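## Task

Same storeroom rules: bring one cardboard box from a spot labelled lot 451 and one from a spot labelled lot 434 onto the desk, fully on its surface with no overhang. Every other cardboard box stays on its own shelf. Skip any lot with no box present. A fallen or tilted robot means failure.

## Robot and tools

ROBOT. A Hello Robot Stretch 3 with one arm: a two-wheeled base (0.33 m long, 0.34 m wide, round rear) that rotates about a point midway between its drive wheels, 0.05 m behind the front edge. It cannot strafe. A lift slides up a mast, and a telescoping arm reaches out to the robot's right side; to move the gripper forward or back you drive the base. A wrist (yaw, pitch, roll) and a two-finger gripper sit at the arm's end. The head carries head_camera and nav_camera; wrist_camera rides on the gripper.

FRAMES. Base frame: origin on the floor between the drive wheels, x forward, y left, z up, metres. hand_pose is reported in it, located where the closed fingertips meet. Odometry frame is the base frame as it was at scene start; base_odometry counts wheel rotation only, so slipping shows as travel. Headings are radians, positive leftward.

TOOL move. One action per call. Arguments:
- base: an object with exactly one key. translate_m: drive straight by that many metres, an offset from where the base last reported itself, forward positive, -3 to 3. rotate_rad: turn in place by that many radians, an offset, left positive, -6.4 to 6.4.
- joints: one object keyed by joint name, each value an absolute target (not an offset): lift_m 0 to 1.1 m; arm_m 0 to 0.52 m extension; wrist_yaw_rad -1.345 to 4.42 (0 along the arm, positive swings toward the front); wrist_pitch_rad -1.57 to 0.451 (0 level, negative tips fingers down); wrist_roll_rad -2.911 to 2.918 (0 fingers side by side); gripper_m -0.089 to 0.179 (bigger is wider; fingertip gap is roughly 0.007 m less near closed, 0.025 m less fully open); head_pan_rad -3.953 to 1.73 (0 forward, positive left, -1.57 faces along the arm); head_tilt_rad -1.53 to 0.419 (negative looks down).
- speeds: object of per-motion top speeds (same key names plus translate_m, rotate_rad), capped at the max pace.
- pace: "default" or "max". Default/max: translate 0.12/0.30 m/s, rotate 0.76/1.90 rad/s, lift 0.11/0.15 m/s, arm 0.14/0.40 m/s. The base is limited to 0.10 m/s and 0.63 rad/s unless lift_m < 0.30, arm_m < 0.03 and wrist_yaw_rad > 2.54 all hold.
- contact_limits: placed next to its own command. arm_m, translate_m, rotate_rad take a motor_effort percentage 1 to 100; lift_m takes {"down": v, "up": v}, percent of push beyond free motion (values under about 12 may trip in free air; unset defaults are 32-47 down, 21-36 up). Base moves have no contact stop unless you give one.
- servos: "reboot", sent alone, re-enables servos that shut off.
- cameras: list of head_camera, nav_camera, wrist_camera or all; [] for none.
- blocking: true waits for rest; false returns in about half a second while motion continues. A newer move overrides only the joints (and base) it names.
All motions in one action start together. An action runs at most 15 s; a motion still going after 14 s ends with time_out. Unknown keys make a call invalid; out-of-range values get it refused, and a refusal or an uncommanded stop cancels your remaining move, wait and finished_scene calls in that reply.

Other tools: wait(seconds 0-10, cameras) returns state without commanding anything, ending early once moves settle. stop(cameras) brakes all running motions; braked joints read "stopped" and may keep pressing. zoom_image(camera, region [x0,y0,x1,y1] pixels, at most 504x504) magnifies that camera's latest frame; useful for reading lot labels. finished_scene(scene) ends the scene irrevocably; the goal must hold without the robot.

RESULTS. move reports "done" or the worst status. Statuses: done, moving, off_target (resting short and possibly still pushing), contact_stop (that joint goes slack), time_out, torque_fault (servo off, needs reboot). on_its_own lists uncommanded behaviour; "held at" is a target, not a reading. motor_effort in percent, positive toward higher values, peak in brackets; wrist pitch maxes near 45, roll near 72. lidar_m: 12 distances from base origin, 30-degree sectors counter-clockwise starting straight ahead (4th left, 7th behind, 10th right), seen only at 0.17 m height; "-" is nothing or something closer than 0.15 m. wrist_depth_mm and head_depth_mm are 7x7 grids of median depth in mm. base_tilt in degrees, forward/right positive, with a few degrees of bias. Trust turned_by_imu over turned_by_wheels if they disagree by more than 0.15 rad. head_camera images arrive rotated (turn clockwise 90 degrees to upright); nav_camera images need a counter-clockwise quarter turn. Images may lag the state slightly. The simulation keeps running while you decide; the robot holds its last command.

GRIPPING. Close to a gripper_m below the object's width to hold; open to at least 0.05 above it to release. Readings never confirm a grasp; check with cameras or effort. Re-send the close value if grip eases.

AVOID. Before folding the wrist over the base (yaw 3.0) or unfolding, put lift_m at 0.32-0.95, pitch -0.4, roll near 0; once folded, lift can go to 0.25. With yaw below -0.4 keep pitch at -0.5 or lower. The folded wrist sweeps a 0.28 m radius when turning; an unfolded one reaches further. Pushing on something rigid with the gripper above about 0.45 m, or driving while gripping or hooking something fixed, can tip the robot; if tilt appears, back the gripper off. The wrist, head and unlimited base do not stop on contact and can fault after sustained pushing. Avoid dropping objects, releasing them while moving, slamming, hard hits and strong pushes. Passing pushes on loose objects may occur. The first scene is practice and may be skipped.

Each tool is called after "Call:" by a JSON object that holds its "fn" and its "kwargs".

## Session

Call:
{"fn": "move", "kwargs": {}}

Scene clock: 0.00 s.
base_odometry: x=+0.000 y=+0.000 heading=+0.000
turned_by_wheels: +0.000
turned_by_imu: +0.000
base_tilt: forward=-0.3 right=-1.3
lidar_m: 0.73 0.73 0.85 1.53 2.66 1.26 1.01 1.11 1.82 1.63 1.40 0.83
head_depth_mm: 802 792 784 776 768 761 757 / 774 765 758 751 744 737 730 / 748 740 734 728 721 715 708 / 724 715 710 705 699 694 687 / 702 695 689 684 679 672 667 / 681 673 667 664 658 652 648 / 661 655 652 644 640 634 631
base_status: not commanded
joint_positions: lift_m=+0.374 arm_m=+0.001 wrist_yaw_rad=+3.009 wrist_pitch_rad=-0.462 wrist_roll_rad=+0.000 gripper_m=+0.037 head_pan_rad=+0.000 head_tilt_rad=-0.003
joint_status: not commanded
measured_speeds: all 0
motor_effort: left_wheel=-0.4 right_wheel=+0.1 lift_m=+22.4 arm_m=-2.9 wrist_yaw_rad=-1.0 wrist_pitch_rad=+1.9 wrist_roll_rad=-0.1 gripper_m=+0.3 head_pan_rad=+1.2 head_tilt_rad=+6.7
hand_pose: x=+0.0076 y=+0.0712 z=+0.3774 quat_wxyz=(+0.207, +0.697, +0.116, +0.676) (m; base frame)
wrist_depth_mm: - 138 - - - 859 - / - 151 - - - 975 - / - 167 922 - - 937 - / 840 775 203 821 806 791 762 / 698 671 212 657 648 671 666 / 590 599 126 579 128 582 578 / 522 546 287 355 507 509 509
pictures: head_camera (sideways), nav_camera (sideways), wrist_camera
camera_calibration:
head_camera: T_world_to_cam=[[0.049258, -0.0462949, -0.997713, 1.31416], [0.0559933, 0.997482, -0.0435198, 0.0560066], [0.997215, -0.0537216, 0.0517262, -0.117899], [0, 0, 0, 1]] pos_world=[0.0497012, -0.00136013, 1.31969]
nav_camera: T_world_to_cam=[[-0.0233498, 0.0170467, 0.999582, -1.25828], [0.00969844, -0.999804, 0.017277, 0.0275711], [0.99968, 0.0100978, 0.0231799, -0.0831342], [0, 0, 0, 1]] pos_world=[0.0534596, 0.0498547, 1.25921]
wrist_camera: T_world_to_cam=[[0.994963, -0.0965217, -0.0270514, 0.016197], [-0.0806635, -0.610724, -0.787724, 0.37395], [0.0595115, 0.785938, -0.615434, 0.342021], [0, 0, 0, 1]] pos_world=[-0.00630544, -0.0388635, 0.505499]

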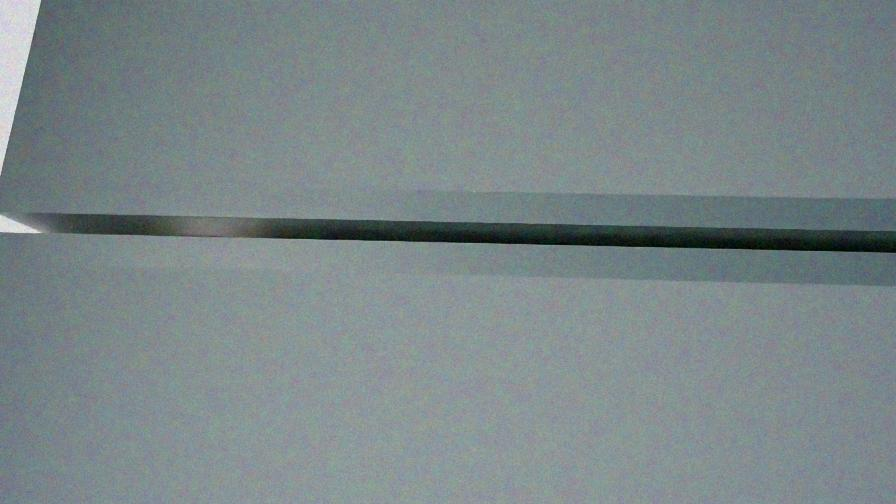

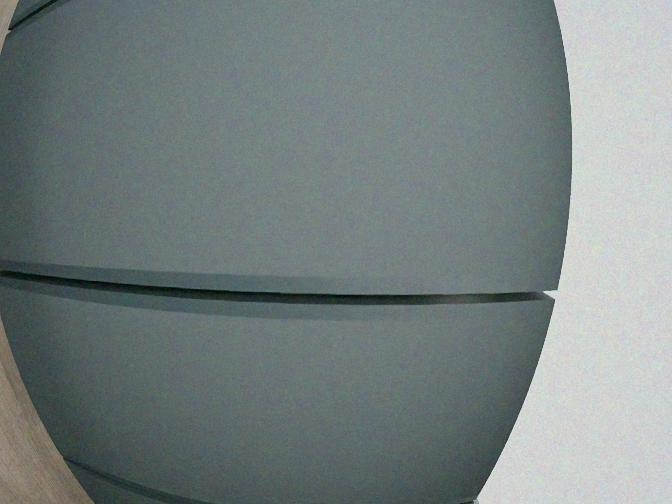

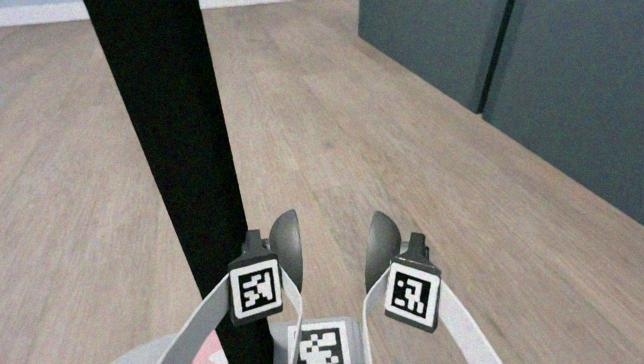

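Look around.

Call:
{"fn": "move", "kwargs": {"joints": {"head_pan_rad":1.5,"head_tilt_rad":-0.3}, "cameras": ["nav_camera"]}}

Call:
{"fn": "move", "kwargs": {"joints": {"head_pan_rad":-1.57,"head_tilt_rad":-0.3}, "cameras": ["nav_camera"]}}

Call:
{"fn": "move", "kwargs": {"joints": {"head_pan_rad":-3.1}, "cameras": ["nav_camera"]}}

Scene clock: 6.27 s.
move: done
base_odometry: x=+0.000 y=+0.000 heading=+0.000
turned_by_wheels: +0.000
turned_by_imu: +0.000
base_tilt: forward=-0.5 right=-1.2
lidar_m: 0.72 0.72 0.85 1.53 2.66 1.26 1.01 1.11 1.82 1.62 1.39 0.83
head_depth_mm: 1104 1118 1126 1142 1160 1179 1190 / 1335 1347 1367 1388 1412 1432 1453 / 2466 2558 2672 2770 1816 1837 1554 / 2394 2476 2636 2776 2845 2008 1535 / 2309 2428 2564 2697 2753 1991 1536 / 2278 2366 2495 2607 2675 1996 1532 / 2191 2292 2380 2519 2630 1976 1516
base_status: not commanded
joint_positions: lift_m=+0.374 arm_m=+0.001 wrist_yaw_rad=+3.009 wrist_pitch_rad=-0.462 wrist_roll_rad=+0.000 gripper_m=+0.037 head_pan_rad=+1.535 head_tilt_rad=-0.300
joint_status: all done
measured_speeds: translate_m=+0.000 rotate_rad=+0.000 lift_m=+0.000 arm_m=+0.000 wrist_yaw_rad=+0.000 wrist_pitch_rad=+0.000 wrist_roll_rad=+0.000 head_pan_rad=-0.024 head_tilt_rad=+0.000
motor_effort: left_wheel=-0.3(0.8) right_wheel=+0.3(1.1) lift_m=+23.6(23.9) arm_m=-9.8(10.1) wrist_yaw_rad=-1.1(1.5) wrist_pitch_rad=+1.9(2.0) wrist_roll_rad=-0.1(0.3) gripper_m=+0.9(0.9) head_pan_rad=-3.0(5.4) head_tilt_rad=-3.2(8.5)
hand_pose: x=+0.0076 y=+0.0712 z=+0.3774 quat_wxyz=(+0.207, +0.697, +0.116, +0.676) (m; base frame)
wrist_depth_mm: - 138 - - - 852 - / - 151 - - - 968 - / - 167 936 - - 933 - / 835 782 204 815 797 801 760 / 704 668 211 666 649 673 667 / 600 597 126 576 129 588 580 / 524 537 287 353 499 515 510
pictures: nav_camera (sideways)
camera_calibration:
nav_camera: T_world_to_cam=[[-0.00743975, 0.270929, 0.962571, -1.20973], [0.999683, -0.0211362, 0.0136757, 0.0263177], [0.0240502, 0.962367, -0.270686, 0.305373], [0, 0, 0, 1]] pos_world=[-0.0426537, 0.0344254, 1.24675]

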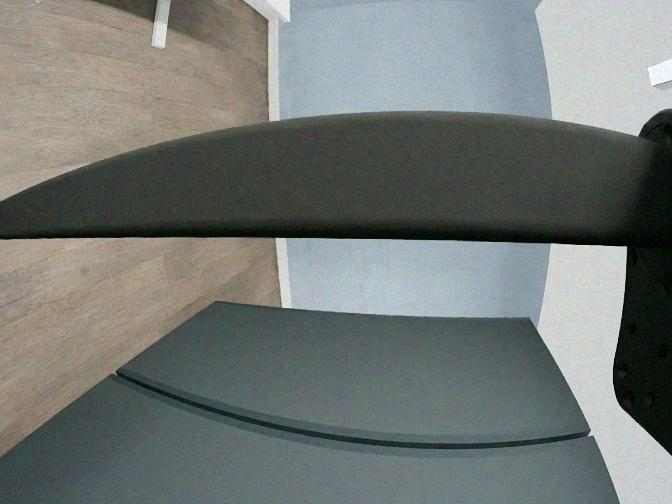

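Scene clock: 9.13 s.
move: done
base_odometry: x=+0.000 y=+0.000 heading=+0.000
turned_by_wheels: +0.000
turned_by_imu: +0.000
base_tilt: forward=-0.4 right=-1.3
lidar_m: 0.72 0.72 0.85 1.53 2.66 1.26 1.01 1.11 1.81 1.63 1.39 0.83
head_depth_mm: 1808 1815 1888 1981 2444 2046 1562 / 1907 2033 2140 2171 2198 1995 1557 / 1836 1990 2109 2221 2299 1960 1547 / 1719 1922 2037 2139 2133 1905 1536 / 1425 1490 1547 1676 1765 1808 1530 / 1612 1800 1913 2024 2055 1874 1525 / 1628 1777 1865 1937 1914 1857 1520
base_status: not commanded
joint_positions: lift_m=+0.374 arm_m=+0.001 wrist_yaw_rad=+3.009 wrist_pitch_rad=-0.462 wrist_roll_rad=+0.000 gripper_m=+0.037 head_pan_rad=-1.578 head_tilt_rad=-0.300
joint_status: all done
measured_speeds: translate_m=+0.000 rotate_rad=+0.000 lift_m=+0.000 arm_m=+0.000 wrist_yaw_rad=+0.000 wrist_pitch_rad=+0.000 wrist_roll_rad=+0.000 head_pan_rad=+0.024 head_tilt_rad=+0.000
motor_effort: left_wheel=-0.1(0.8) right_wheel=+0.2(1.1) lift_m=+23.7(24.0) arm_m=-12.8(13.4) wrist_yaw_rad=-0.4(1.6) wrist_pitch_rad=+1.9(2.1) wrist_roll_rad=+0.2(0.3) gripper_m=+0.2(1.1) head_pan_rad=+3.6(4.8) head_tilt_rad=-2.2(7.1)
hand_pose: x=+0.0076 y=+0.0712 z=+0.3774 quat_wxyz=(+0.207, +0.697, +0.116, +0.676) (m; base frame)
wrist_depth_mm: - 138 - - - 862 - / - 151 - - - 985 - / - 167 934 - - 918 - / 832 771 203 814 810 800 765 / 692 673 211 653 653 673 664 / 594 600 126 570 129 585 579 / 526 540 288 354 499 512 508
pictures: nav_camera (sideways)
camera_calibration:
nav_camera: T_world_to_cam=[[0.0150259, -0.270609, 0.962572, -1.20988], [-0.999883, -0.00686845, 0.0136774, 0.038426], [0.00291015, -0.962665, -0.27068, 0.305452], [0, 0, 0, 1]] pos_world=[0.0557122, -0.0330917, 1.24675]

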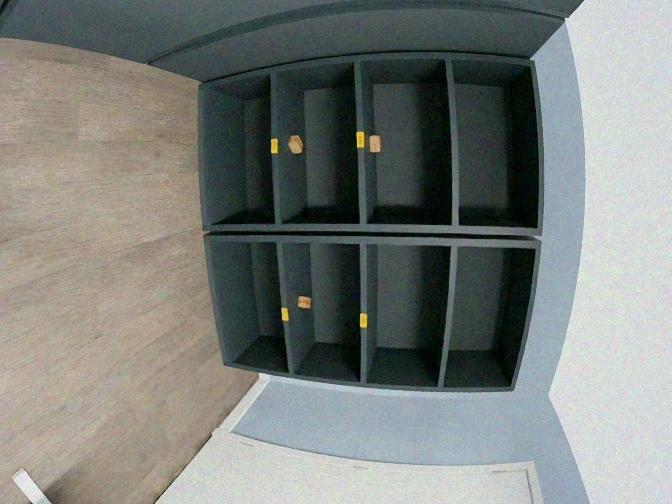

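Scene clock: 10.37 s.
move: done
base_odometry: x=+0.000 y=+0.000 heading=+0.000
turned_by_wheels: +0.000
turned_by_imu: +0.000
base_tilt: forward=-0.3 right=-1.2
lidar_m: 0.72 0.73 0.85 1.53 2.66 1.26 1.01 1.11 1.81 1.63 1.39 0.83
head_depth_mm: 1517 1584 1670 1763 1359 1793 1561 / 1468 1540 1622 1712 1346 1068 1506 / 1428 1507 1586 1668 1331 1055 1499 / 1392 1466 1528 1614 1318 997 1487 / 1364 1421 1499 1559 1302 943 1525 / 1329 1385 1448 1520 1293 941 1431 / 1298 1355 1419 1474 1368 895 1509
base_status: not commanded
joint_positions: lift_m=+0.374 arm_m=+0.001 wrist_yaw_rad=+3.009 wrist_pitch_rad=-0.462 wrist_roll_rad=+0.000 gripper_m=+0.037 head_pan_rad=-3.136 head_tilt_rad=-0.300
joint_status: all done
measured_speeds: all 0
motor_effort: left_wheel=-0.5(0.7) right_wheel=+0.4(0.9) lift_m=+22.9(23.9) arm_m=-12.7(13.7) wrist_yaw_rad=-1.8(1.8) wrist_pitch_rad=+1.9(2.0) wrist_roll_rad=+0.1(0.2) gripper_m=+0.9(0.9) head_pan_rad=+3.3(6.4) head_tilt_rad=-2.3(3.8)
hand_pose: x=+0.0076 y=+0.0712 z=+0.3774 quat_wxyz=(+0.207, +0.697, +0.116, +0.676) (m; base frame)
wrist_depth_mm: - 139 - - - 861 - / - 150 - - - 963 - / - 167 920 - - 941 - / 825 765 203 810 793 790 763 / 695 674 211 663 654 663 666 / 597 602 126 573 129 583 577 / 522 539 287 354 504 512 512
pictures: nav_camera (sideways)
camera_calibration:
nav_camera: T_world_to_cam=[[-0.270375, -0.0185974, 0.962575, -1.20814], [-0.0201339, 0.999704, 0.0136593, 0.0325134], [-0.962545, -0.0156873, -0.270669, 0.311335], [0, 0, 0, 1]] pos_world=[-0.0263216, -0.0500879, 1.24675]

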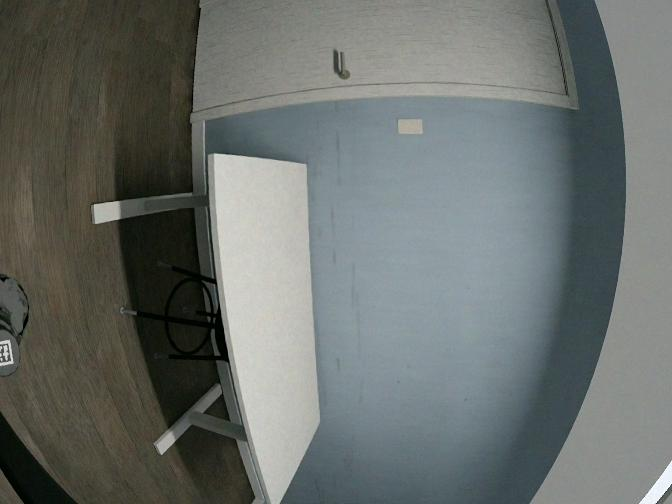

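Call:
{"fn": "move", "kwargs": {"joints": {"head_pan_rad":-1.45,"head_tilt_rad":-0.35}, "cameras": ["head_camera","nav_camera"]}}

Call:
{"fn": "zoom_image", "kwargs": {"camera": "head_camera", "region": [150, 0, 550, 252]}}

Call:
{"fn": "zoom_image", "kwargs": {"camera": "head_camera", "region": [150, 252, 550, 504]}}

Scene clock: 22.67 s.
move: done
base_odometry: x=+0.000 y=+0.000 heading=+0.000
turned_by_wheels: +0.000
turned_by_imu: +0.000
base_tilt: forward=-0.3 right=-1.1
lidar_m: 0.72 0.73 0.85 1.53 2.66 1.26 1.01 1.11 1.82 1.63 1.39 0.83
head_depth_mm: 1812 1921 2032 2181 2159 1904 1493 / 1815 1908 2033 2160 2256 1901 1485 / 1682 1898 2005 2111 2239 1875 1477 / 1412 1600 1602 1707 1885 1836 1456 / 1759 1835 1938 2081 2189 1834 1477 / 1732 1793 1916 2011 2082 1810 1461 / 1722 1781 1897 2012 2061 1788 1448
base_status: not commanded
joint_positions: lift_m=+0.374 arm_m=+0.001 wrist_yaw_rad=+3.009 wrist_pitch_rad=-0.462 wrist_roll_rad=+0.000 gripper_m=+0.037 head_pan_rad=-1.442 head_tilt_rad=-0.350
joint_status: all done
measured_speeds: translate_m=+0.000 rotate_rad=+0.000 lift_m=+0.000 arm_m=+0.000 wrist_yaw_rad=+0.000 wrist_pitch_rad=+0.000 wrist_roll_rad=+0.000 head_pan_rad=-0.024 head_tilt_rad=+0.000
motor_effort: left_wheel=-0.2(0.8) right_wheel=+0.3(1.2) lift_m=+23.1(24.2) arm_m=-12.7(13.6) wrist_yaw_rad=-0.6(1.5) wrist_pitch_rad=+2.0(2.0) wrist_roll_rad=-0.2(0.4) gripper_m=+0.4(1.0) head_pan_rad=-2.9(5.6) head_tilt_rad=-3.1(6.4)
hand_pose: x=+0.0076 y=+0.0712 z=+0.3774 quat_wxyz=(+0.207, +0.697, +0.116, +0.676) (m; base frame)
wrist_depth_mm: - 138 - - - 851 - / - 150 - - - 971 - / - 167 921 - - 954 - / 838 774 204 819 809 797 756 / 695 675 212 666 654 671 666 / 602 600 126 572 129 578 570 / 527 541 288 353 506 513 506
pictures: head_camera (sideways), nav_camera (sideways)
camera_calibration:
head_camera: T_world_to_cam=[[-0.0835159, 0.284511, -0.955028, 1.25895], [0.994079, 0.0906422, -0.0599278, 0.0715376], [0.0695157, -0.954378, -0.290397, 0.333102], [0, 0, 0, 1]] pos_world=[0.0108721, -0.0467628, 1.30335]
nav_camera: T_world_to_cam=[[0.0577384, -0.313077, 0.947971, -1.19109], [-0.98959, -0.143333, 0.0129362, 0.0393356], [0.131825, -0.93885, -0.318093, 0.366429], [0, 0, 0, 1]] pos_world=[0.0593929, -0.0232419, 1.24517]

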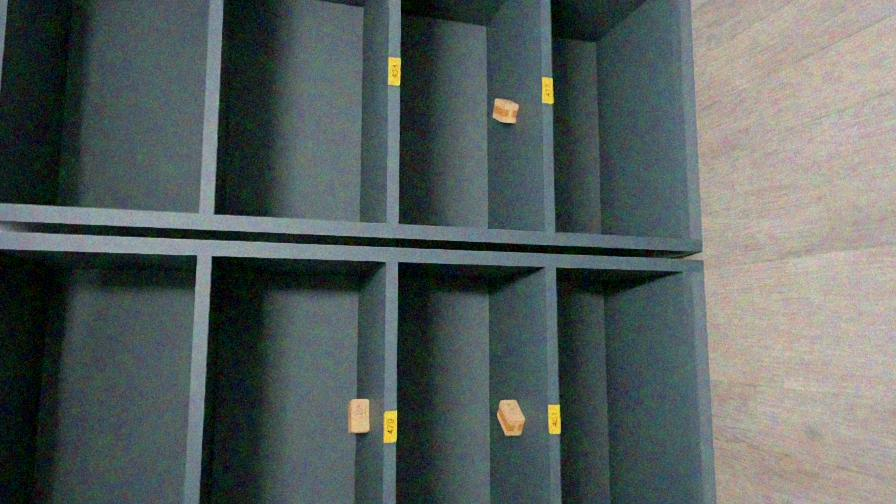

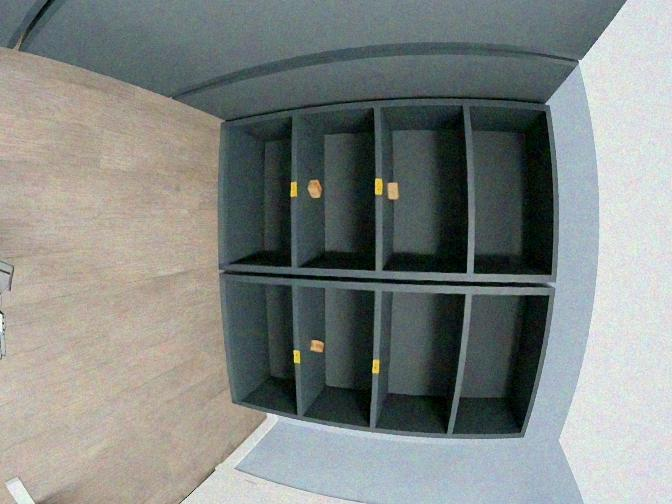

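Scaled by 1.260 from the camera's 896x504 image, which has a finer 1280x720 frame.

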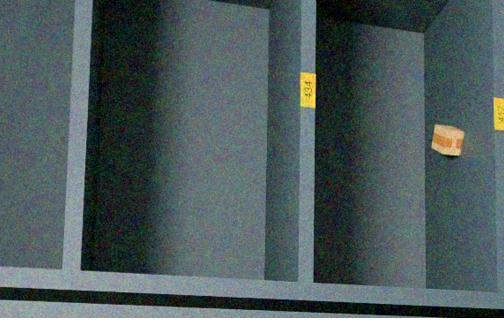

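Scaled by 1.260 from the camera's 896x504 image, which has a finer 1280x720 frame.

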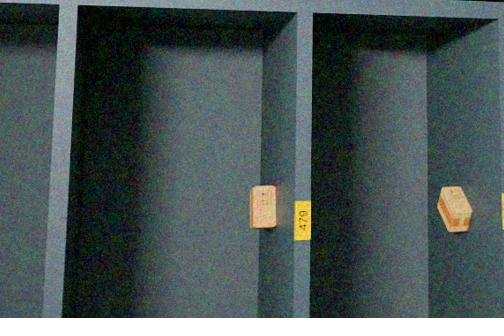

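Call:
{"fn": "zoom_image", "kwargs": {"camera": "head_camera", "region": [480, 60, 600, 130]}}

Call:
{"fn": "zoom_image", "kwargs": {"camera": "head_camera", "region": [490, 385, 610, 455]}}

Call:
{"fn": "zoom_image", "kwargs": {"camera": "head_camera", "region": [340, 40, 460, 110]}}

Scaled by 4.200 from the camera's 896x504 image, which has a finer 1280x720 frame.

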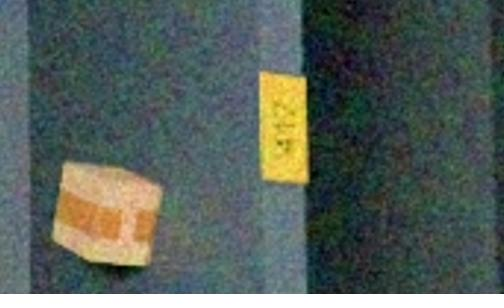

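Scaled by 4.200 from the camera's 896x504 image, which has a finer 1280x720 frame.

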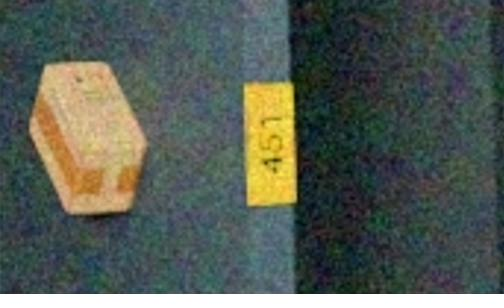

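Scaled by 4.200 from the camera's 896x504 image, which has a finer 1280x720 frame.

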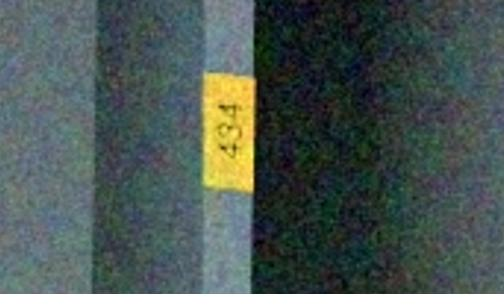

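Call:
{"fn": "move", "kwargs": {"base": {"rotate_rad":0.26}, "joints": {"head_pan_rad":-1.57}, "cameras": ["head_camera","nav_camera"]}}

Call:
{"fn": "move", "kwargs": {"joints": {"head_pan_rad":1.7}, "cameras": ["nav_camera"]}}

Call:
{"fn": "move", "kwargs": {"joints": {"head_pan_rad":0.8}, "cameras": ["nav_camera"]}}

Call:
{"fn": "move", "kwargs": {"joints": {"head_pan_rad":-3.1,"head_tilt_rad":-0.5}, "cameras": ["nav_camera","head_camera"]}}

Scene clock: 79.77 s.
move: done
base_odometry: x=+0.000 y=+0.000 heading=+0.260
turned_by_wheels: +0.260
turned_by_imu: +0.256
base_tilt: forward=-0.3 right=-1.2
lidar_m: 0.72 0.76 1.05 2.65 1.64 1.01 1.11 1.60 1.96 1.63 1.00 0.75
head_depth_mm: 1780 1848 1959 2082 2151 1871 1493 / 1547 1829 1961 2086 2132 1841 1482 / 1566 1636 1594 1684 1793 1818 1481 / 1757 1860 1952 2082 2200 1849 1459 / 1762 1859 1955 2083 2213 1860 1460 / 1756 1846 1946 2090 2193 1855 1457 / 1688 1723 1846 1886 1831 1848 1451
base_status: done
joint_positions: lift_m=+0.374 arm_m=+0.001 wrist_yaw_rad=+3.009 wrist_pitch_rad=-0.462 wrist_roll_rad=+0.000 gripper_m=+0.037 head_pan_rad=-1.574 head_tilt_rad=-0.350
joint_status: all done
measured_speeds: all 0
motor_effort: left_wheel=-8.8(12.5) right_wheel=+8.6(12.2) lift_m=+23.6(24.3) arm_m=-12.6(13.2) wrist_yaw_rad=-0.5(1.5) wrist_pitch_rad=+1.9(2.0) wrist_roll_rad=+0.0(0.3) gripper_m=+0.6(0.9) head_pan_rad=-0.1(3.9) head_tilt_rad=-3.8(4.2)
hand_pose: x=+0.0076 y=+0.0712 z=+0.3774 quat_wxyz=(+0.207, +0.697, +0.116, +0.676) (m; base frame)
wrist_depth_mm: - 139 - - - - - / - 151 - - - - 798 / - 167 934 - - 983 892 / 841 769 203 808 806 803 790 / 694 674 211 660 652 676 667 / 596 599 126 576 129 581 575 / 526 528 289 355 504 513 513
pictures: head_camera (sideways), nav_camera (sideways)
camera_calibration:
head_camera: T_world_to_cam=[[-0.0452268, 0.293346, -0.954936, 1.25859], [0.997347, -0.0413213, -0.0599289, 0.0715473], [-0.0570391, -0.955113, -0.290699, 0.334317], [0, 0, 0, 1]] pos_world=[0.00463365, -0.0469349, 1.30335]
nav_camera: T_world_to_cam=[[0.0159232, -0.31835, 0.94784, -1.19069], [-0.99985, -0.0115211, 0.0129274, 0.0394835], [0.00680469, -0.947903, -0.318485, 0.367663], [0, 0, 0, 1]] pos_world=[0.0559353, -0.030091, 1.24516]

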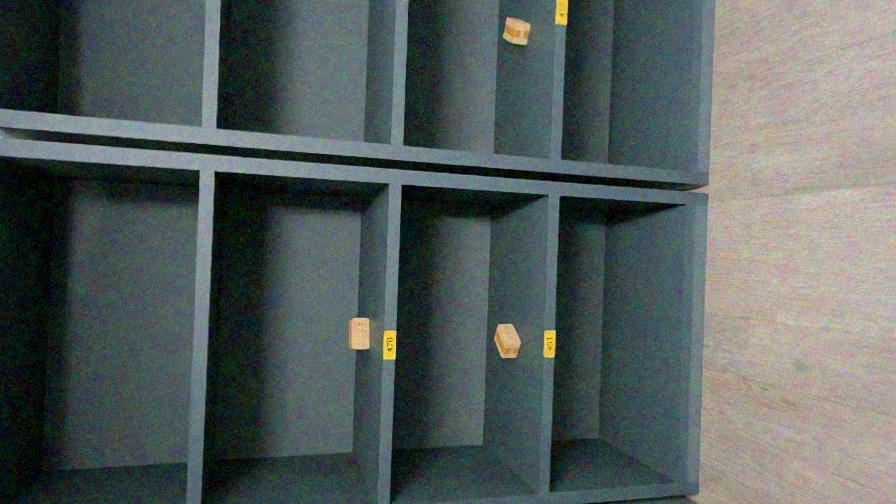

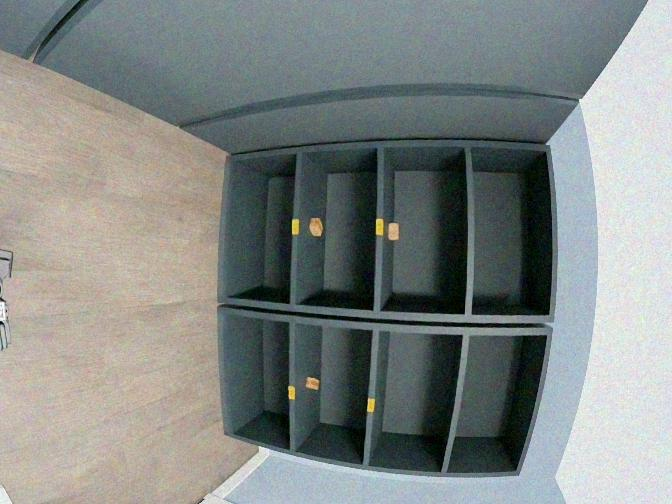

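Scene clock: 82.73 s.
move: done
base_odometry: x=+0.000 y=+0.000 heading=+0.260
turned_by_wheels: +0.000
turned_by_imu: +0.000
base_tilt: forward=-0.2 right=-1.3
lidar_m: 0.72 0.76 1.05 2.66 1.64 1.01 1.11 1.60 1.96 1.63 1.00 0.75
head_depth_mm: 2207 2328 2429 2593 2711 1916 1482 / 2237 2350 2489 2625 2684 1906 1478 / 2263 2382 2513 2704 2633 1896 1480 / 2288 2430 2574 2704 2637 1875 1474 / 2336 2489 2620 2749 2617 1873 1468 / 2391 2478 2639 2831 2530 1884 1454 / 2403 2552 2683 - - - -
base_status: not commanded
joint_positions: lift_m=+0.374 arm_m=+0.001 wrist_yaw_rad=+3.009 wrist_pitch_rad=-0.462 wrist_roll_rad=+0.000 gripper_m=+0.037 head_pan_rad=+1.708 head_tilt_rad=-0.350
joint_status: all done
measured_speeds: translate_m=+0.000 rotate_rad=+0.000 lift_m=+0.000 arm_m=+0.000 wrist_yaw_rad=+0.000 wrist_pitch_rad=+0.000 wrist_roll_rad=+0.000 head_pan_rad=-0.024 head_tilt_rad=+0.000
motor_effort: left_wheel=-8.7(9.0) right_wheel=+9.2(9.8) lift_m=+24.3(24.5) arm_m=-12.7(13.5) wrist_yaw_rad=-0.1(2.1) wrist_pitch_rad=+1.9(2.1) wrist_roll_rad=+0.0(0.3) gripper_m=+0.3(0.9) head_pan_rad=-3.2(5.4) head_tilt_rad=-2.5(3.8)
hand_pose: x=+0.0076 y=+0.0712 z=+0.3774 quat_wxyz=(+0.207, +0.697, +0.116, +0.676) (m; base frame)
wrist_depth_mm: - 138 - - - - - / - 151 - - - - 786 / - 167 917 - - 992 885 / 827 759 203 815 800 796 787 / 694 681 212 669 649 683 666 / 594 598 126 574 129 579 575 / 526 536 289 354 501 511 509
pictures: nav_camera (sideways)
camera_calibration:
nav_camera: T_world_to_cam=[[-0.060475, 0.312939, 0.947846, -1.19021], [0.98832, 0.151846, 0.0129242, 0.0273411], [-0.139882, 0.937556, -0.318467, 0.368574], [0, 0, 0, 1]] pos_world=[-0.0474431, 0.0227537, 1.24516]

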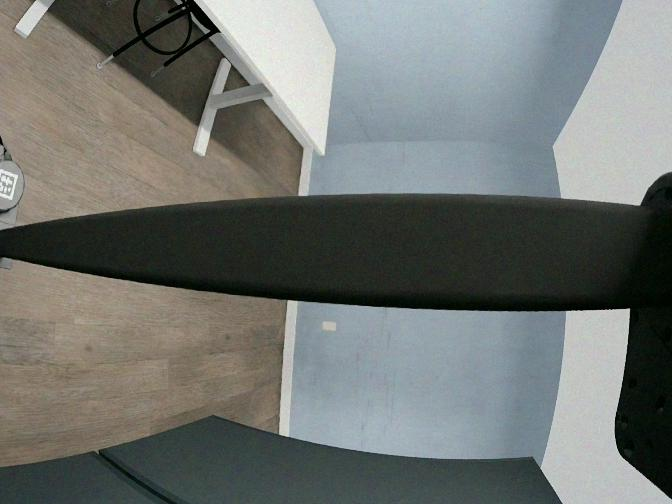

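Scene clock: 83.77 s.
move: done
base_odometry: x=+0.000 y=+0.000 heading=+0.260
turned_by_wheels: +0.000
turned_by_imu: +0.000
base_tilt: forward=-0.2 right=-1.2
lidar_m: 0.72 0.76 1.05 2.65 1.64 1.01 1.11 1.60 1.96 1.62 1.00 0.75
head_depth_mm: 661 684 713 737 768 804 842 / 715 744 776 809 847 889 936 / 780 815 855 894 943 995 1051 / 863 907 960 1012 1062 1124 1198 / 959 1011 1073 1135 1208 1295 1373 / 1082 1156 1227 1310 1420 1540 1455 / 1243 1330 1432 1562 1706 1778 1449
base_status: not commanded
joint_positions: lift_m=+0.374 arm_m=+0.001 wrist_yaw_rad=+3.009 wrist_pitch_rad=-0.462 wrist_roll_rad=+0.000 gripper_m=+0.037 head_pan_rad=+0.777 head_tilt_rad=-0.350
joint_status: all done
measured_speeds: all 0
motor_effort: left_wheel=-9.0(9.0) right_wheel=+9.0(9.7) lift_m=+23.8(24.5) arm_m=-12.0(13.1) wrist_yaw_rad=-0.5(1.4) wrist_pitch_rad=+1.8(2.0) wrist_roll_rad=+0.1(0.3) gripper_m=+0.5(1.0) head_pan_rad=+1.2(4.7) head_tilt_rad=-1.8(3.2)
hand_pose: x=+0.0076 y=+0.0712 z=+0.3774 quat_wxyz=(+0.207, +0.697, +0.116, +0.676) (m; base frame)
wrist_depth_mm: - 139 - - - - - / - 151 - - - - 803 / - 167 903 - - 972 892 / 836 775 204 802 803 800 782 / 701 673 211 663 662 667 669 / 599 598 126 575 128 580 580 / 524 539 290 353 502 511 507
pictures: nav_camera (sideways)
camera_calibration:
nav_camera: T_world_to_cam=[[0.21499, 0.235328, 0.94784, -1.19188], [0.711765, -0.702299, 0.0129218, 0.0290414], [0.668708, 0.671861, -0.318485, 0.363694], [0, 0, 0, 1]] pos_world=[-0.00763389, 0.0565252, 1.24516]

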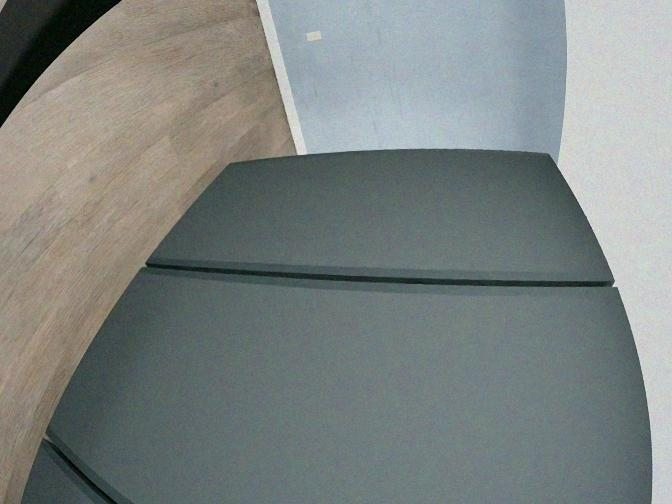

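Scene clock: 87.00 s.
move: done
base_odometry: x=+0.000 y=+0.000 heading=+0.260
turned_by_wheels: +0.000
turned_by_imu: +0.000
base_tilt: forward=-0.2 right=-1.0
lidar_m: 0.72 0.76 1.05 2.66 1.64 1.01 1.11 1.60 1.96 1.62 1.01 0.75
head_depth_mm: 1291 1389 1504 1365 1041 1569 1301 / 1290 1383 1508 1356 1033 1567 1316 / 1291 1398 1521 1334 1024 1603 1318 / 1302 1411 1533 1323 1013 1549 1273 / 1305 1413 1526 1651 1814 1584 1295 / 1315 1418 1545 1700 1848 1580 1289 / 1310 1410 1534 1691 1847 1567 1280
base_status: not commanded
joint_positions: lift_m=+0.374 arm_m=+0.001 wrist_yaw_rad=+3.009 wrist_pitch_rad=-0.462 wrist_roll_rad=+0.000 gripper_m=+0.037 head_pan_rad=-3.108 head_tilt_rad=-0.504
joint_status: all done
measured_speeds: translate_m=+0.000 rotate_rad=+0.000 lift_m=+0.000 arm_m=+0.000 wrist_yaw_rad=+0.000 wrist_pitch_rad=+0.000 wrist_roll_rad=+0.000 head_pan_rad=+0.024 head_tilt_rad=+0.000
motor_effort: left_wheel=-8.4(9.0) right_wheel=+9.2(9.7) lift_m=+23.6(24.3) arm_m=-11.3(12.8) wrist_yaw_rad=-0.1(1.7) wrist_pitch_rad=+1.9(2.0) wrist_roll_rad=-0.1(0.3) gripper_m=+0.6(1.0) head_pan_rad=+3.3(5.8) head_tilt_rad=+3.2(9.1)
hand_pose: x=+0.0076 y=+0.0712 z=+0.3774 quat_wxyz=(+0.207, +0.697, +0.116, +0.676) (m; base frame)
wrist_depth_mm: - 138 - - - - - / - 150 - - - - 779 / - 167 919 - - 974 892 / 830 780 203 802 814 791 801 / 694 674 211 670 648 674 667 / 598 599 126 571 129 581 574 / 530 534 288 355 504 512 508
pictures: head_camera (sideways), nav_camera (sideways)
camera_calibration:
head_camera: T_world_to_cam=[[0.433808, 0.0608329, -0.898949, 1.18255], [0.00517311, -0.99787, -0.0650306, 0.0842029], [-0.90099, 0.0235604, -0.433199, 0.524883], [0, 0, 0, 1]] pos_world=[-0.0405232, -0.000281176, 1.29591]
nav_camera: T_world_to_cam=[[-0.458471, -0.0324036, 0.888119, -1.10981], [-0.0503171, 0.998678, 0.0104624, 0.0368222], [-0.887284, -0.0398909, -0.459495, 0.556657], [0, 0, 0, 1]] pos_world=[-0.0130489, -0.0505297, 1.24104]

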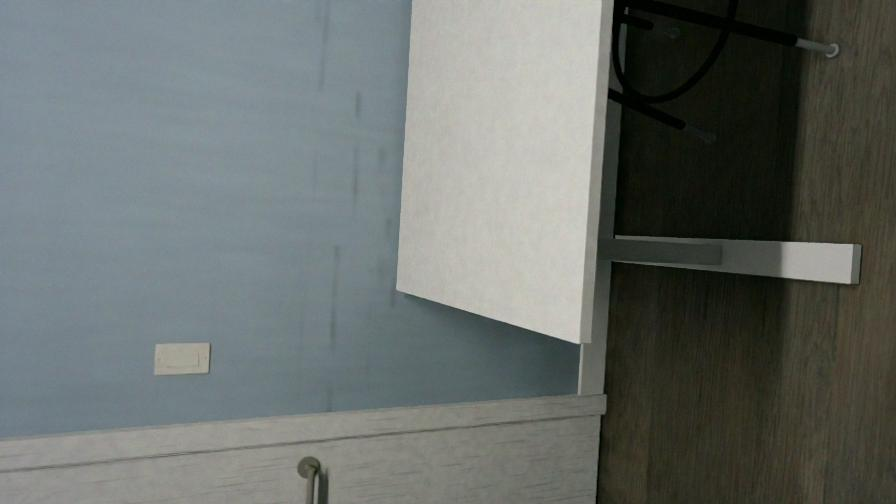

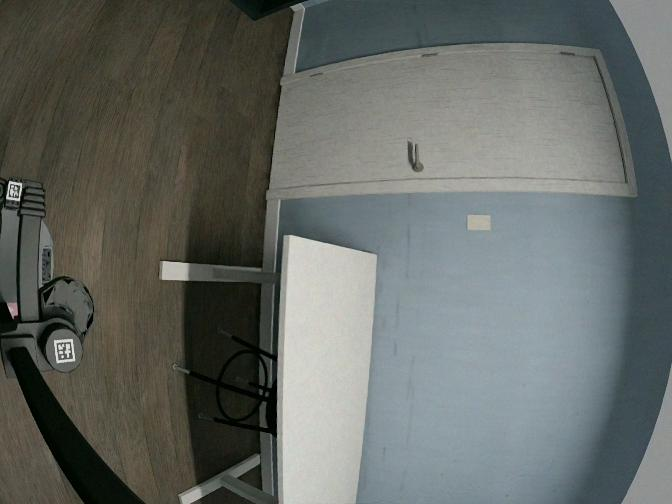

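Call:
{"fn": "move", "kwargs": {"base": {"translate_m":0.17}, "pace": "max", "joints": {"head_pan_rad":-1.57,"head_tilt_rad":-0.5}, "cameras": []}}

Call:
{"fn": "move", "kwargs": {"base": {"rotate_rad":-1.571}, "cameras": []}}

Call:
{"fn": "move", "kwargs": {"base": {"translate_m":0.9}, "pace": "max", "cameras": []}}

Call:
{"fn": "move", "kwargs": {"base": {"rotate_rad":1.571}, "joints": {"lift_m":0.72}, "cameras": []}}

Call:
{"fn": "move", "kwargs": {"joints": {"wrist_yaw_rad":0,"gripper_m":0.17}}}

Scene clock: 118.13 s.
move: done
base_odometry: x=+0.164 y=+0.044 heading=+0.259
turned_by_wheels: +0.000
turned_by_imu: +0.000
base_tilt: forward=-0.3 right=-1.2
lidar_m: 0.56 0.58 0.81 2.65 1.76 1.40 1.28 1.77 1.67 1.66 0.77 0.57
head_depth_mm: 1357 1832 1995 2083 2005 1632 1321 / 1566 1628 1630 1776 1931 1616 1315 / 1693 1865 2033 2124 1965 1608 1320 / 1682 1858 2020 2118 1949 1604 1307 / 1703 1869 2040 2125 1960 1588 1300 / 1698 1821 1832 1898 1922 1587 1286 / 1373 1457 1531 1583 1613 1530 1283
base_status: done
joint_positions: lift_m=+0.374 arm_m=+0.001 wrist_yaw_rad=+3.009 wrist_pitch_rad=-0.462 wrist_roll_rad=+0.000 gripper_m=+0.037 head_pan_rad=-1.567 head_tilt_rad=-0.499
joint_status: all done
measured_speeds: all 0
motor_effort: left_wheel=+1.0(7.5) right_wheel=+9.6(13.6) lift_m=+23.9(24.9) arm_m=-11.4(12.0) wrist_yaw_rad=-0.6(1.9) wrist_pitch_rad=+1.9(2.0) wrist_roll_rad=+0.2(0.3) gripper_m=+0.1(1.1) head_pan_rad=-3.1(6.2) head_tilt_rad=+2.5(7.9)
hand_pose: x=+0.0076 y=+0.0712 z=+0.3774 quat_wxyz=(+0.207, +0.697, +0.116, +0.676) (m; base frame)
wrist_depth_mm: - 139 - - - - 691 / - 150 - - - - - / - 167 917 - - 934 - / 845 783 203 810 806 796 - / 700 678 212 656 653 672 647 / 604 599 126 572 129 579 575 / 527 538 288 355 506 511 509
pictures: none
No camera images: "cameras" was empty.

Scene clock: 121.73 s.
move: done
base_odometry: x=+0.164 y=+0.044 heading=-1.311
turned_by_wheels: -1.571
turned_by_imu: -1.546
base_tilt: forward=-0.3 right=-1.2
lidar_m: 1.66 0.76 0.57 0.56 0.58 0.82 2.65 1.75 1.16 1.28 1.79 1.67
head_depth_mm: 1416 1544 1675 1379 1324 1573 1319 / 1418 1541 1671 1366 1875 1622 1318 / 1433 1552 1687 1350 1926 1625 1320 / 1438 1554 1690 1343 1858 1597 1303 / 1440 1552 1688 1811 1983 1596 1296 / 1446 1561 1690 1849 1951 1580 1306 / 1424 1550 1688 1851 1948 1577 1281
base_status: done
joint_positions: lift_m=+0.374 arm_m=+0.001 wrist_yaw_rad=+3.009 wrist_pitch_rad=-0.462 wrist_roll_rad=+0.000 gripper_m=+0.037 head_pan_rad=-1.570 head_tilt_rad=-0.499
joint_status: not commanded
measured_speeds: all 0
motor_effort: left_wheel=+8.1(12.3) right_wheel=-9.8(12.4) lift_m=+24.5(24.7) arm_m=-12.9(13.5) wrist_yaw_rad=-1.0(2.1) wrist_pitch_rad=+1.9(2.1) wrist_roll_rad=+0.0(0.3) gripper_m=+0.9(0.9) head_pan_rad=-2.2(3.7) head_tilt_rad=+1.0(3.1)
hand_pose: x=+0.0076 y=+0.0712 z=+0.3774 quat_wxyz=(+0.207, +0.697, +0.116, +0.676) (m; base frame)
wrist_depth_mm: - 139 - - - - - / - 150 161 - - - - / - 167 176 - 695 - - / - 186 193 - 764 766 755 / 700 674 213 663 655 680 667 / 602 597 126 572 129 576 574 / 525 538 287 355 503 513 510
pictures: none
No camera images: "cameras" was empty.

Scene clock: 131.70 s.
move: done
base_odometry: x=+0.395 y=-0.826 heading=-1.311
turned_by_wheels: +0.000
turned_by_imu: +0.001
base_tilt: forward=-0.3 right=-1.1
lidar_m: 1.18 0.72 0.54 0.52 0.55 0.77 2.40 1.73 1.57 1.74 1.50 0.82
head_depth_mm: 1444 1558 1698 1862 2016 1641 1326 / 1443 1555 1677 1861 2002 1619 1326 / 1442 1554 1689 1851 1992 1608 1323 / 1444 1564 1704 1865 1983 1602 1300 / 1452 1581 1700 1879 1988 1598 1302 / 1451 1560 1718 1894 1989 1581 1301 / 1470 1589 1730 1911 2027 1582 1288
base_status: done
joint_positions: lift_m=+0.374 arm_m=+0.001 wrist_yaw_rad=+3.009 wrist_pitch_rad=-0.462 wrist_roll_rad=+0.000 gripper_m=+0.037 head_pan_rad=-1.570 head_tilt_rad=-0.499
joint_status: not commanded
measured_speeds: all 0
motor_effort: left_wheel=+7.7(11.9) right_wheel=+0.8(10.6) lift_m=+25.2(25.2) arm_m=-11.6(13.5) wrist_yaw_rad=-1.5(1.9) wrist_pitch_rad=+1.9(2.1) wrist_roll_rad=-0.1(0.3) gripper_m=+0.7(1.1) head_pan_rad=-3.0(3.9) head_tilt_rad=-3.9(4.6)
hand_pose: x=+0.0076 y=+0.0712 z=+0.3774 quat_wxyz=(+0.207, +0.697, +0.116, +0.676) (m; base frame)
wrist_depth_mm: - 138 - - - 546 - / - 150 162 - - 607 - / - 167 175 - - 651 - / - 185 192 - 748 750 730 / 692 669 210 658 655 670 659 / 600 589 126 575 129 581 570 / 526 543 289 352 497 517 508
pictures: none
No camera images: "cameras" was empty.

Scene clock: 135.67 s.
move: done
base_odometry: x=+0.395 y=-0.826 heading=+0.260
turned_by_wheels: +1.571
turned_by_imu: +1.546
base_tilt: forward=-0.4 right=-1.4
lidar_m: 0.52 0.55 0.76 2.25 2.11 1.57 1.74 1.50 0.82 1.18 0.72 0.54
head_depth_mm: 834 1033 1079 852 1060 983 1092 / 859 1046 1112 901 1251 1024 1243 / 885 1054 1113 887 1240 1022 1237 / 921 1049 1102 874 1229 1055 1231 / 958 1050 1115 863 1218 1044 1223 / 973 1052 1105 849 1209 1035 1214 / 975 1054 1114 1152 1171 1027 1208
base_status: done
joint_positions: lift_m=+0.720 arm_m=+0.001 wrist_yaw_rad=+3.009 wrist_pitch_rad=-0.462 wrist_roll_rad=+0.000 gripper_m=+0.037 head_pan_rad=-1.570 head_tilt_rad=-0.500
joint_status: all done
measured_speeds: all 0
motor_effort: left_wheel=-8.9(13.1) right_wheel=+9.2(12.3) lift_m=+29.8(34.3) arm_m=-12.2(13.6) wrist_yaw_rad=+0.1(1.6) wrist_pitch_rad=+2.0(2.1) wrist_roll_rad=-0.1(0.3) gripper_m=+0.2(1.0) head_pan_rad=-2.8(3.5) head_tilt_rad=-4.1(5.7)
hand_pose: x=+0.0076 y=+0.0711 z=+0.7228 quat_wxyz=(+0.208, +0.697, +0.116, +0.676) (m; base frame)
wrist_depth_mm: - 138 - - - - - / - 151 - - - - - / - 167 - - - - - / - - 203 - - - - / - - 212 - - - - / - - 126 975 129 974 - / 886 895 287 864 858 871 -
pictures: none
No camera images: "cameras" was empty.

Scene clock: 138.17 s.
move: done
base_odometry: x=+0.395 y=-0.826 heading=+0.260
turned_by_wheels: +0.000
turned_by_imu: +0.000
base_tilt: forward=-0.2 right=-1.2
lidar_m: 0.52 0.54 0.76 2.25 2.11 1.57 1.74 1.51 0.82 1.18 0.72 0.54
head_depth_mm: 832 1039 1074 848 1066 985 1090 / 858 1043 1112 900 1251 1026 1243 / 883 1048 1116 888 1237 1023 1237 / 921 1051 1102 873 1230 1052 1231 / 955 1051 1105 866 1224 1047 1218 / 976 1049 1101 853 1209 1040 1218 / 980 1052 1111 1143 1165 1029 1216
base_status: not commanded
joint_positions: lift_m=+0.720 arm_m=+0.001 wrist_yaw_rad=+0.003 wrist_pitch_rad=-0.462 wrist_roll_rad=+0.000 gripper_m=+0.170 head_pan_rad=-1.570 head_tilt_rad=-0.500
joint_status: all done
measured_speeds: all 0
motor_effort: left_wheel=-8.4(9.1) right_wheel=+8.5(10.5) lift_m=+23.0(29.9) arm_m=-11.3(13.4) wrist_yaw_rad=-3.4(6.5) wrist_pitch_rad=+2.1(2.1) wrist_roll_rad=-0.1(0.4) gripper_m=+0.6(83.4) head_pan_rad=-2.4(3.7) head_tilt_rad=-3.5(5.4)
hand_pose: x=-0.0208 y=-0.3641 z=+0.7228 quat_wxyz=(+0.689, +0.163, -0.688, -0.161) (m; base frame)
wrist_depth_mm: - 897 - - - - - / - - - 685 - 794 - / - - - - - - 538 / - - - - - - 573 / - 143 - - - 930 - / - 124 - - - 134 - / - 861 872 858 847 844 106
pictures: head_camera (sideways), nav_camera (sideways), wrist_camera
camera_calibration:
head_camera: T_world_to_cam=[[-0.0466117, 0.432442, -0.900456, 1.18749], [0.997505, -0.0276946, -0.0649356, 0.0780432], [-0.0530187, -0.901236, -0.430072, 0.515635], [0, 0, 0, 1]] pos_world=[0.00484091, -0.0466521, 1.29611]
nav_camera: T_world_to_cam=[[0.0173522, -0.45618, 0.889718, -1.11483], [-0.999791, -0.0175245, 0.0105137, 0.0426301], [0.0107957, -0.889715, -0.456389, 0.54717], [0, 0, 0, 1]] pos_world=[0.0560588, -0.0209892, 1.24115]
wrist_camera: T_world_to_cam=[[-0.998883, -0.0387538, -0.0270523, -0.00875814], [-0.00259702, 0.616533, -0.787325, 0.826108], [0.0471905, -0.786374, -0.615945, 0.326037], [0, 0, 0, 1]] pos_world=[-0.0219888, -0.253275, 0.850999]

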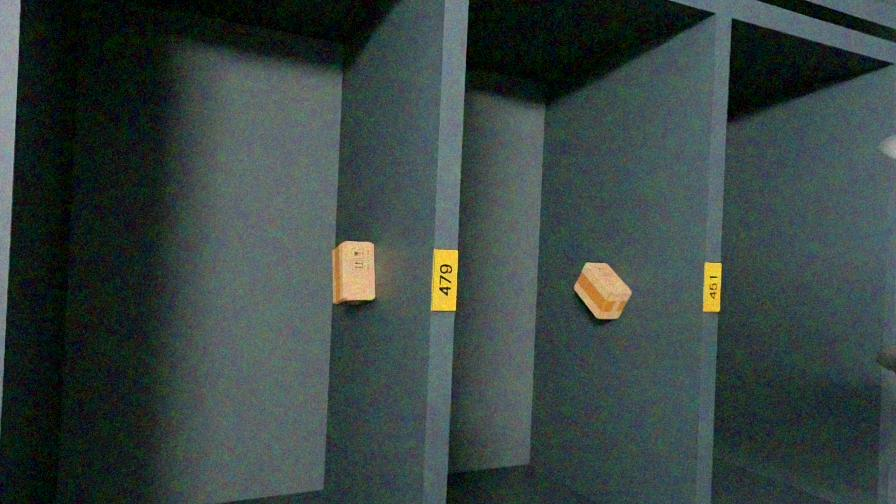

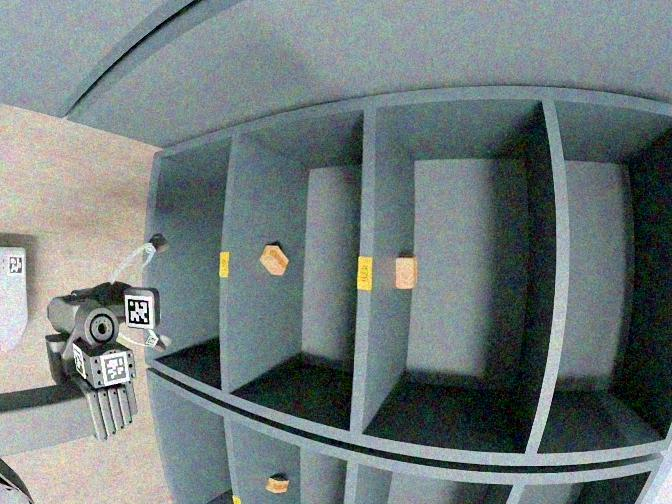

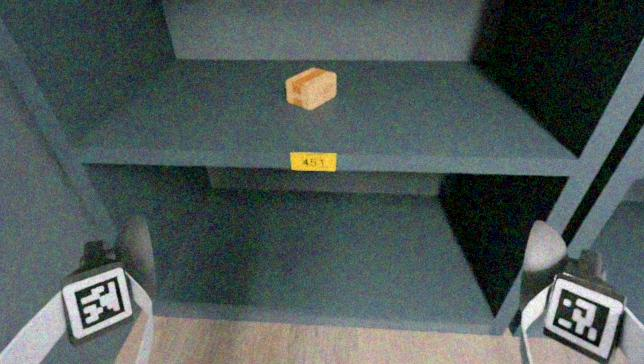

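Call:
{"fn": "move", "kwargs": {"base": {"translate_m":0.03}, "joints": {"arm_m":0.2}, "cameras": ["head_camera","wrist_camera"]}}

Call:
{"fn": "zoom_image", "kwargs": {"camera": "head_camera", "region": [520, 220, 680, 340]}}

Scene clock: 162.37 s.
move: done
base_odometry: x=+0.424 y=-0.819 heading=+0.259
turned_by_wheels: +0.000
turned_by_imu: +0.000
base_tilt: forward=-0.3 right=-1.2
lidar_m: 0.49 0.52 0.72 2.12 2.04 1.60 1.77 1.53 0.84 1.18 0.68 0.51
head_depth_mm: 833 1041 1098 850 1136 1002 1103 / 860 1048 1106 901 1247 987 380 / 886 1049 1114 887 1233 956 413 / 918 1053 1102 876 1230 534 436 / 959 1052 1110 862 1219 1006 1222 / 976 1055 1105 851 1212 1034 1221 / 980 1041 1073 1072 1148 1030 1178
base_status: done
joint_positions: lift_m=+0.720 arm_m=+0.200 wrist_yaw_rad=+0.003 wrist_pitch_rad=-0.462 wrist_roll_rad=+0.000 gripper_m=+0.170 head_pan_rad=-1.570 head_tilt_rad=-0.500
joint_status: all done
measured_speeds: all 0
motor_effort: left_wheel=+2.6(7.0) right_wheel=+7.7(12.4) lift_m=+27.7(28.1) arm_m=+12.8(15.3) wrist_yaw_rad=-2.6(4.5) wrist_pitch_rad=+2.0(2.1) wrist_roll_rad=-0.1(0.3) gripper_m=+0.6(1.1) head_pan_rad=-2.9(3.4) head_tilt_rad=-2.7(4.2)
hand_pose: x=-0.0209 y=-0.5635 z=+0.7228 quat_wxyz=(+0.689, +0.163, -0.688, -0.161) (m; base frame)
wrist_depth_mm: - 696 - - - - - / - - - - - 698 - / - - - 540 - - 583 / - - - - - - - / - 143 - - - - - / - 124 - - - - - / - - - - - - 106
pictures: head_camera (sideways), wrist_camera
camera_calibration:
head_camera: T_world_to_cam=[[-0.0466117, 0.432442, -0.900456, 1.18749], [0.997505, -0.0276946, -0.0649356, 0.0780432], [-0.0530187, -0.901236, -0.430072, 0.515635], [0, 0, 0, 1]] pos_world=[0.00484091, -0.0466521, 1.29611]
wrist_camera: T_world_to_cam=[[-0.998892, -0.0384718, -0.0270871, -0.0163284], [-0.0023996, 0.616604, -0.78727, 0.949035], [0.0469897, -0.786333, -0.616013, 0.169307], [0, 0, 0, 1]] pos_world=[-0.0219886, -0.452675, 0.850999]

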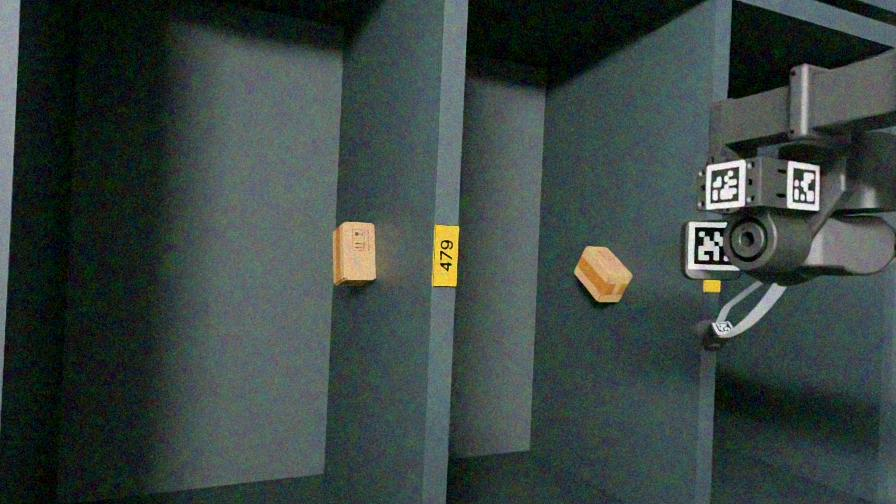

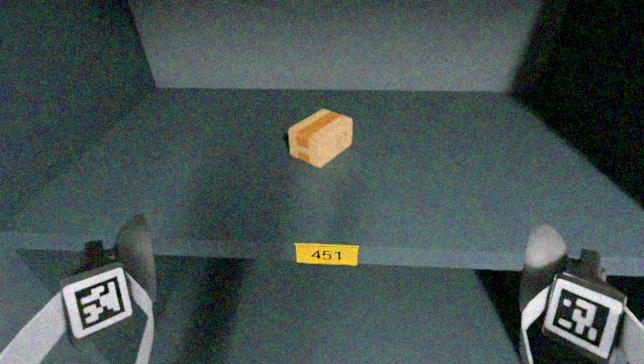

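Scaled by 3.150 from the camera's 896x504 image, which has a finer 1280x720 frame.

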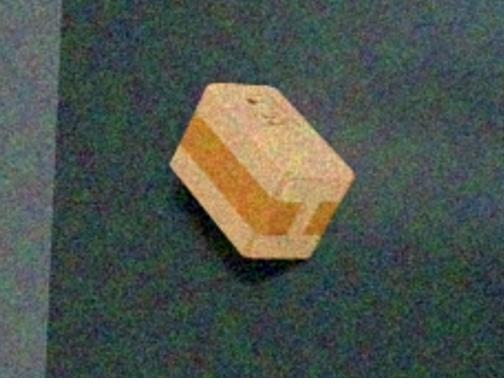

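Call:
{"fn": "move", "kwargs": {"base": {"translate_m":-0.059}, "joints": {"wrist_yaw_rad":0.35,"lift_m":0.63,"arm_m":0.38}, "cameras": ["head_camera","wrist_camera"]}}

Scene clock: 196.77 s.
move: done
base_odometry: x=+0.367 y=-0.834 heading=+0.259
turned_by_wheels: +0.000
turned_by_imu: +0.000
base_tilt: forward=-0.3 right=-1.1
lidar_m: 0.55 0.58 0.80 2.38 1.71 1.54 1.71 1.47 0.81 1.18 0.76 0.57
head_depth_mm: 832 1021 1032 847 987 968 1075 / 855 1046 1112 901 1219 1020 1142 / 888 1050 1107 885 1238 611 1171 / 923 1050 1107 875 1229 640 1224 / 956 1049 1105 865 1222 1042 1227 / 977 1054 1105 852 1219 1042 1221 / 978 1054 1109 843 1205 1035 1207
base_status: done
joint_positions: lift_m=+0.630 arm_m=+0.380 wrist_yaw_rad=+0.347 wrist_pitch_rad=-0.462 wrist_roll_rad=+0.000 gripper_m=+0.170 head_pan_rad=-1.570 head_tilt_rad=-0.500
joint_status: all done
measured_speeds: all 0
motor_effort: left_wheel=-7.1(11.3) right_wheel=-6.0(10.0) lift_m=+23.7(27.2) arm_m=+13.4(14.4) wrist_yaw_rad=+3.4(6.4) wrist_pitch_rad=+2.1(2.1) wrist_roll_rad=+0.1(0.3) gripper_m=+0.3(1.2) head_pan_rad=-2.1(3.3) head_tilt_rad=-2.8(3.7)
hand_pose: x=+0.0528 y=-0.7306 z=+0.6328 quat_wxyz=(+0.706, +0.279, -0.650, -0.041) (m; base frame)
wrist_depth_mm: - - 636 - - - - / - - - - - - - / - - - - 346 - - / - - - - 343 - - / - 310 307 304 303 302 300 / - 127 271 264 263 253 259 / - - - 236 231 225 106
pictures: head_camera (sideways), wrist_camera
camera_calibration:
head_camera: T_world_to_cam=[[-0.0466117, 0.432442, -0.900456, 1.18749], [0.997505, -0.0276946, -0.0649356, 0.0780432], [-0.0530187, -0.901236, -0.430072, 0.515635], [0, 0, 0, 1]] pos_world=[0.00484091, -0.0466521, 1.29611]
wrist_camera: T_world_to_cam=[[-0.92736, -0.373194, -0.0270302, -0.199965], [-0.21031, 0.579627, -0.787276, 0.965315], [0.309474, -0.724403, -0.616009, 0.0104479], [0, 0, 0, 1]] pos_world=[0.0143429, -0.626579, 0.760999]

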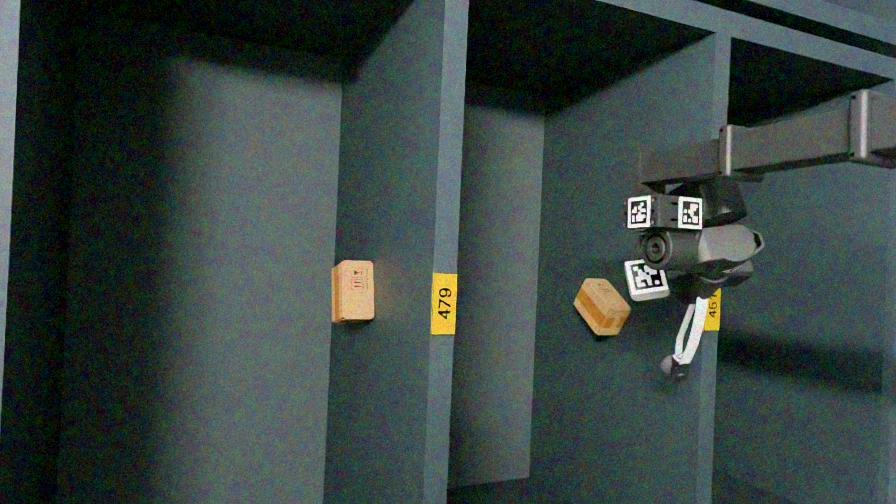

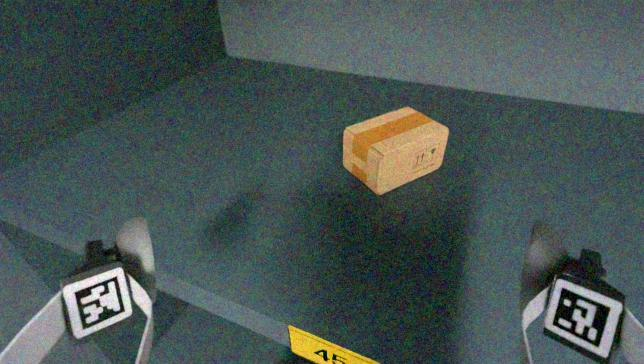

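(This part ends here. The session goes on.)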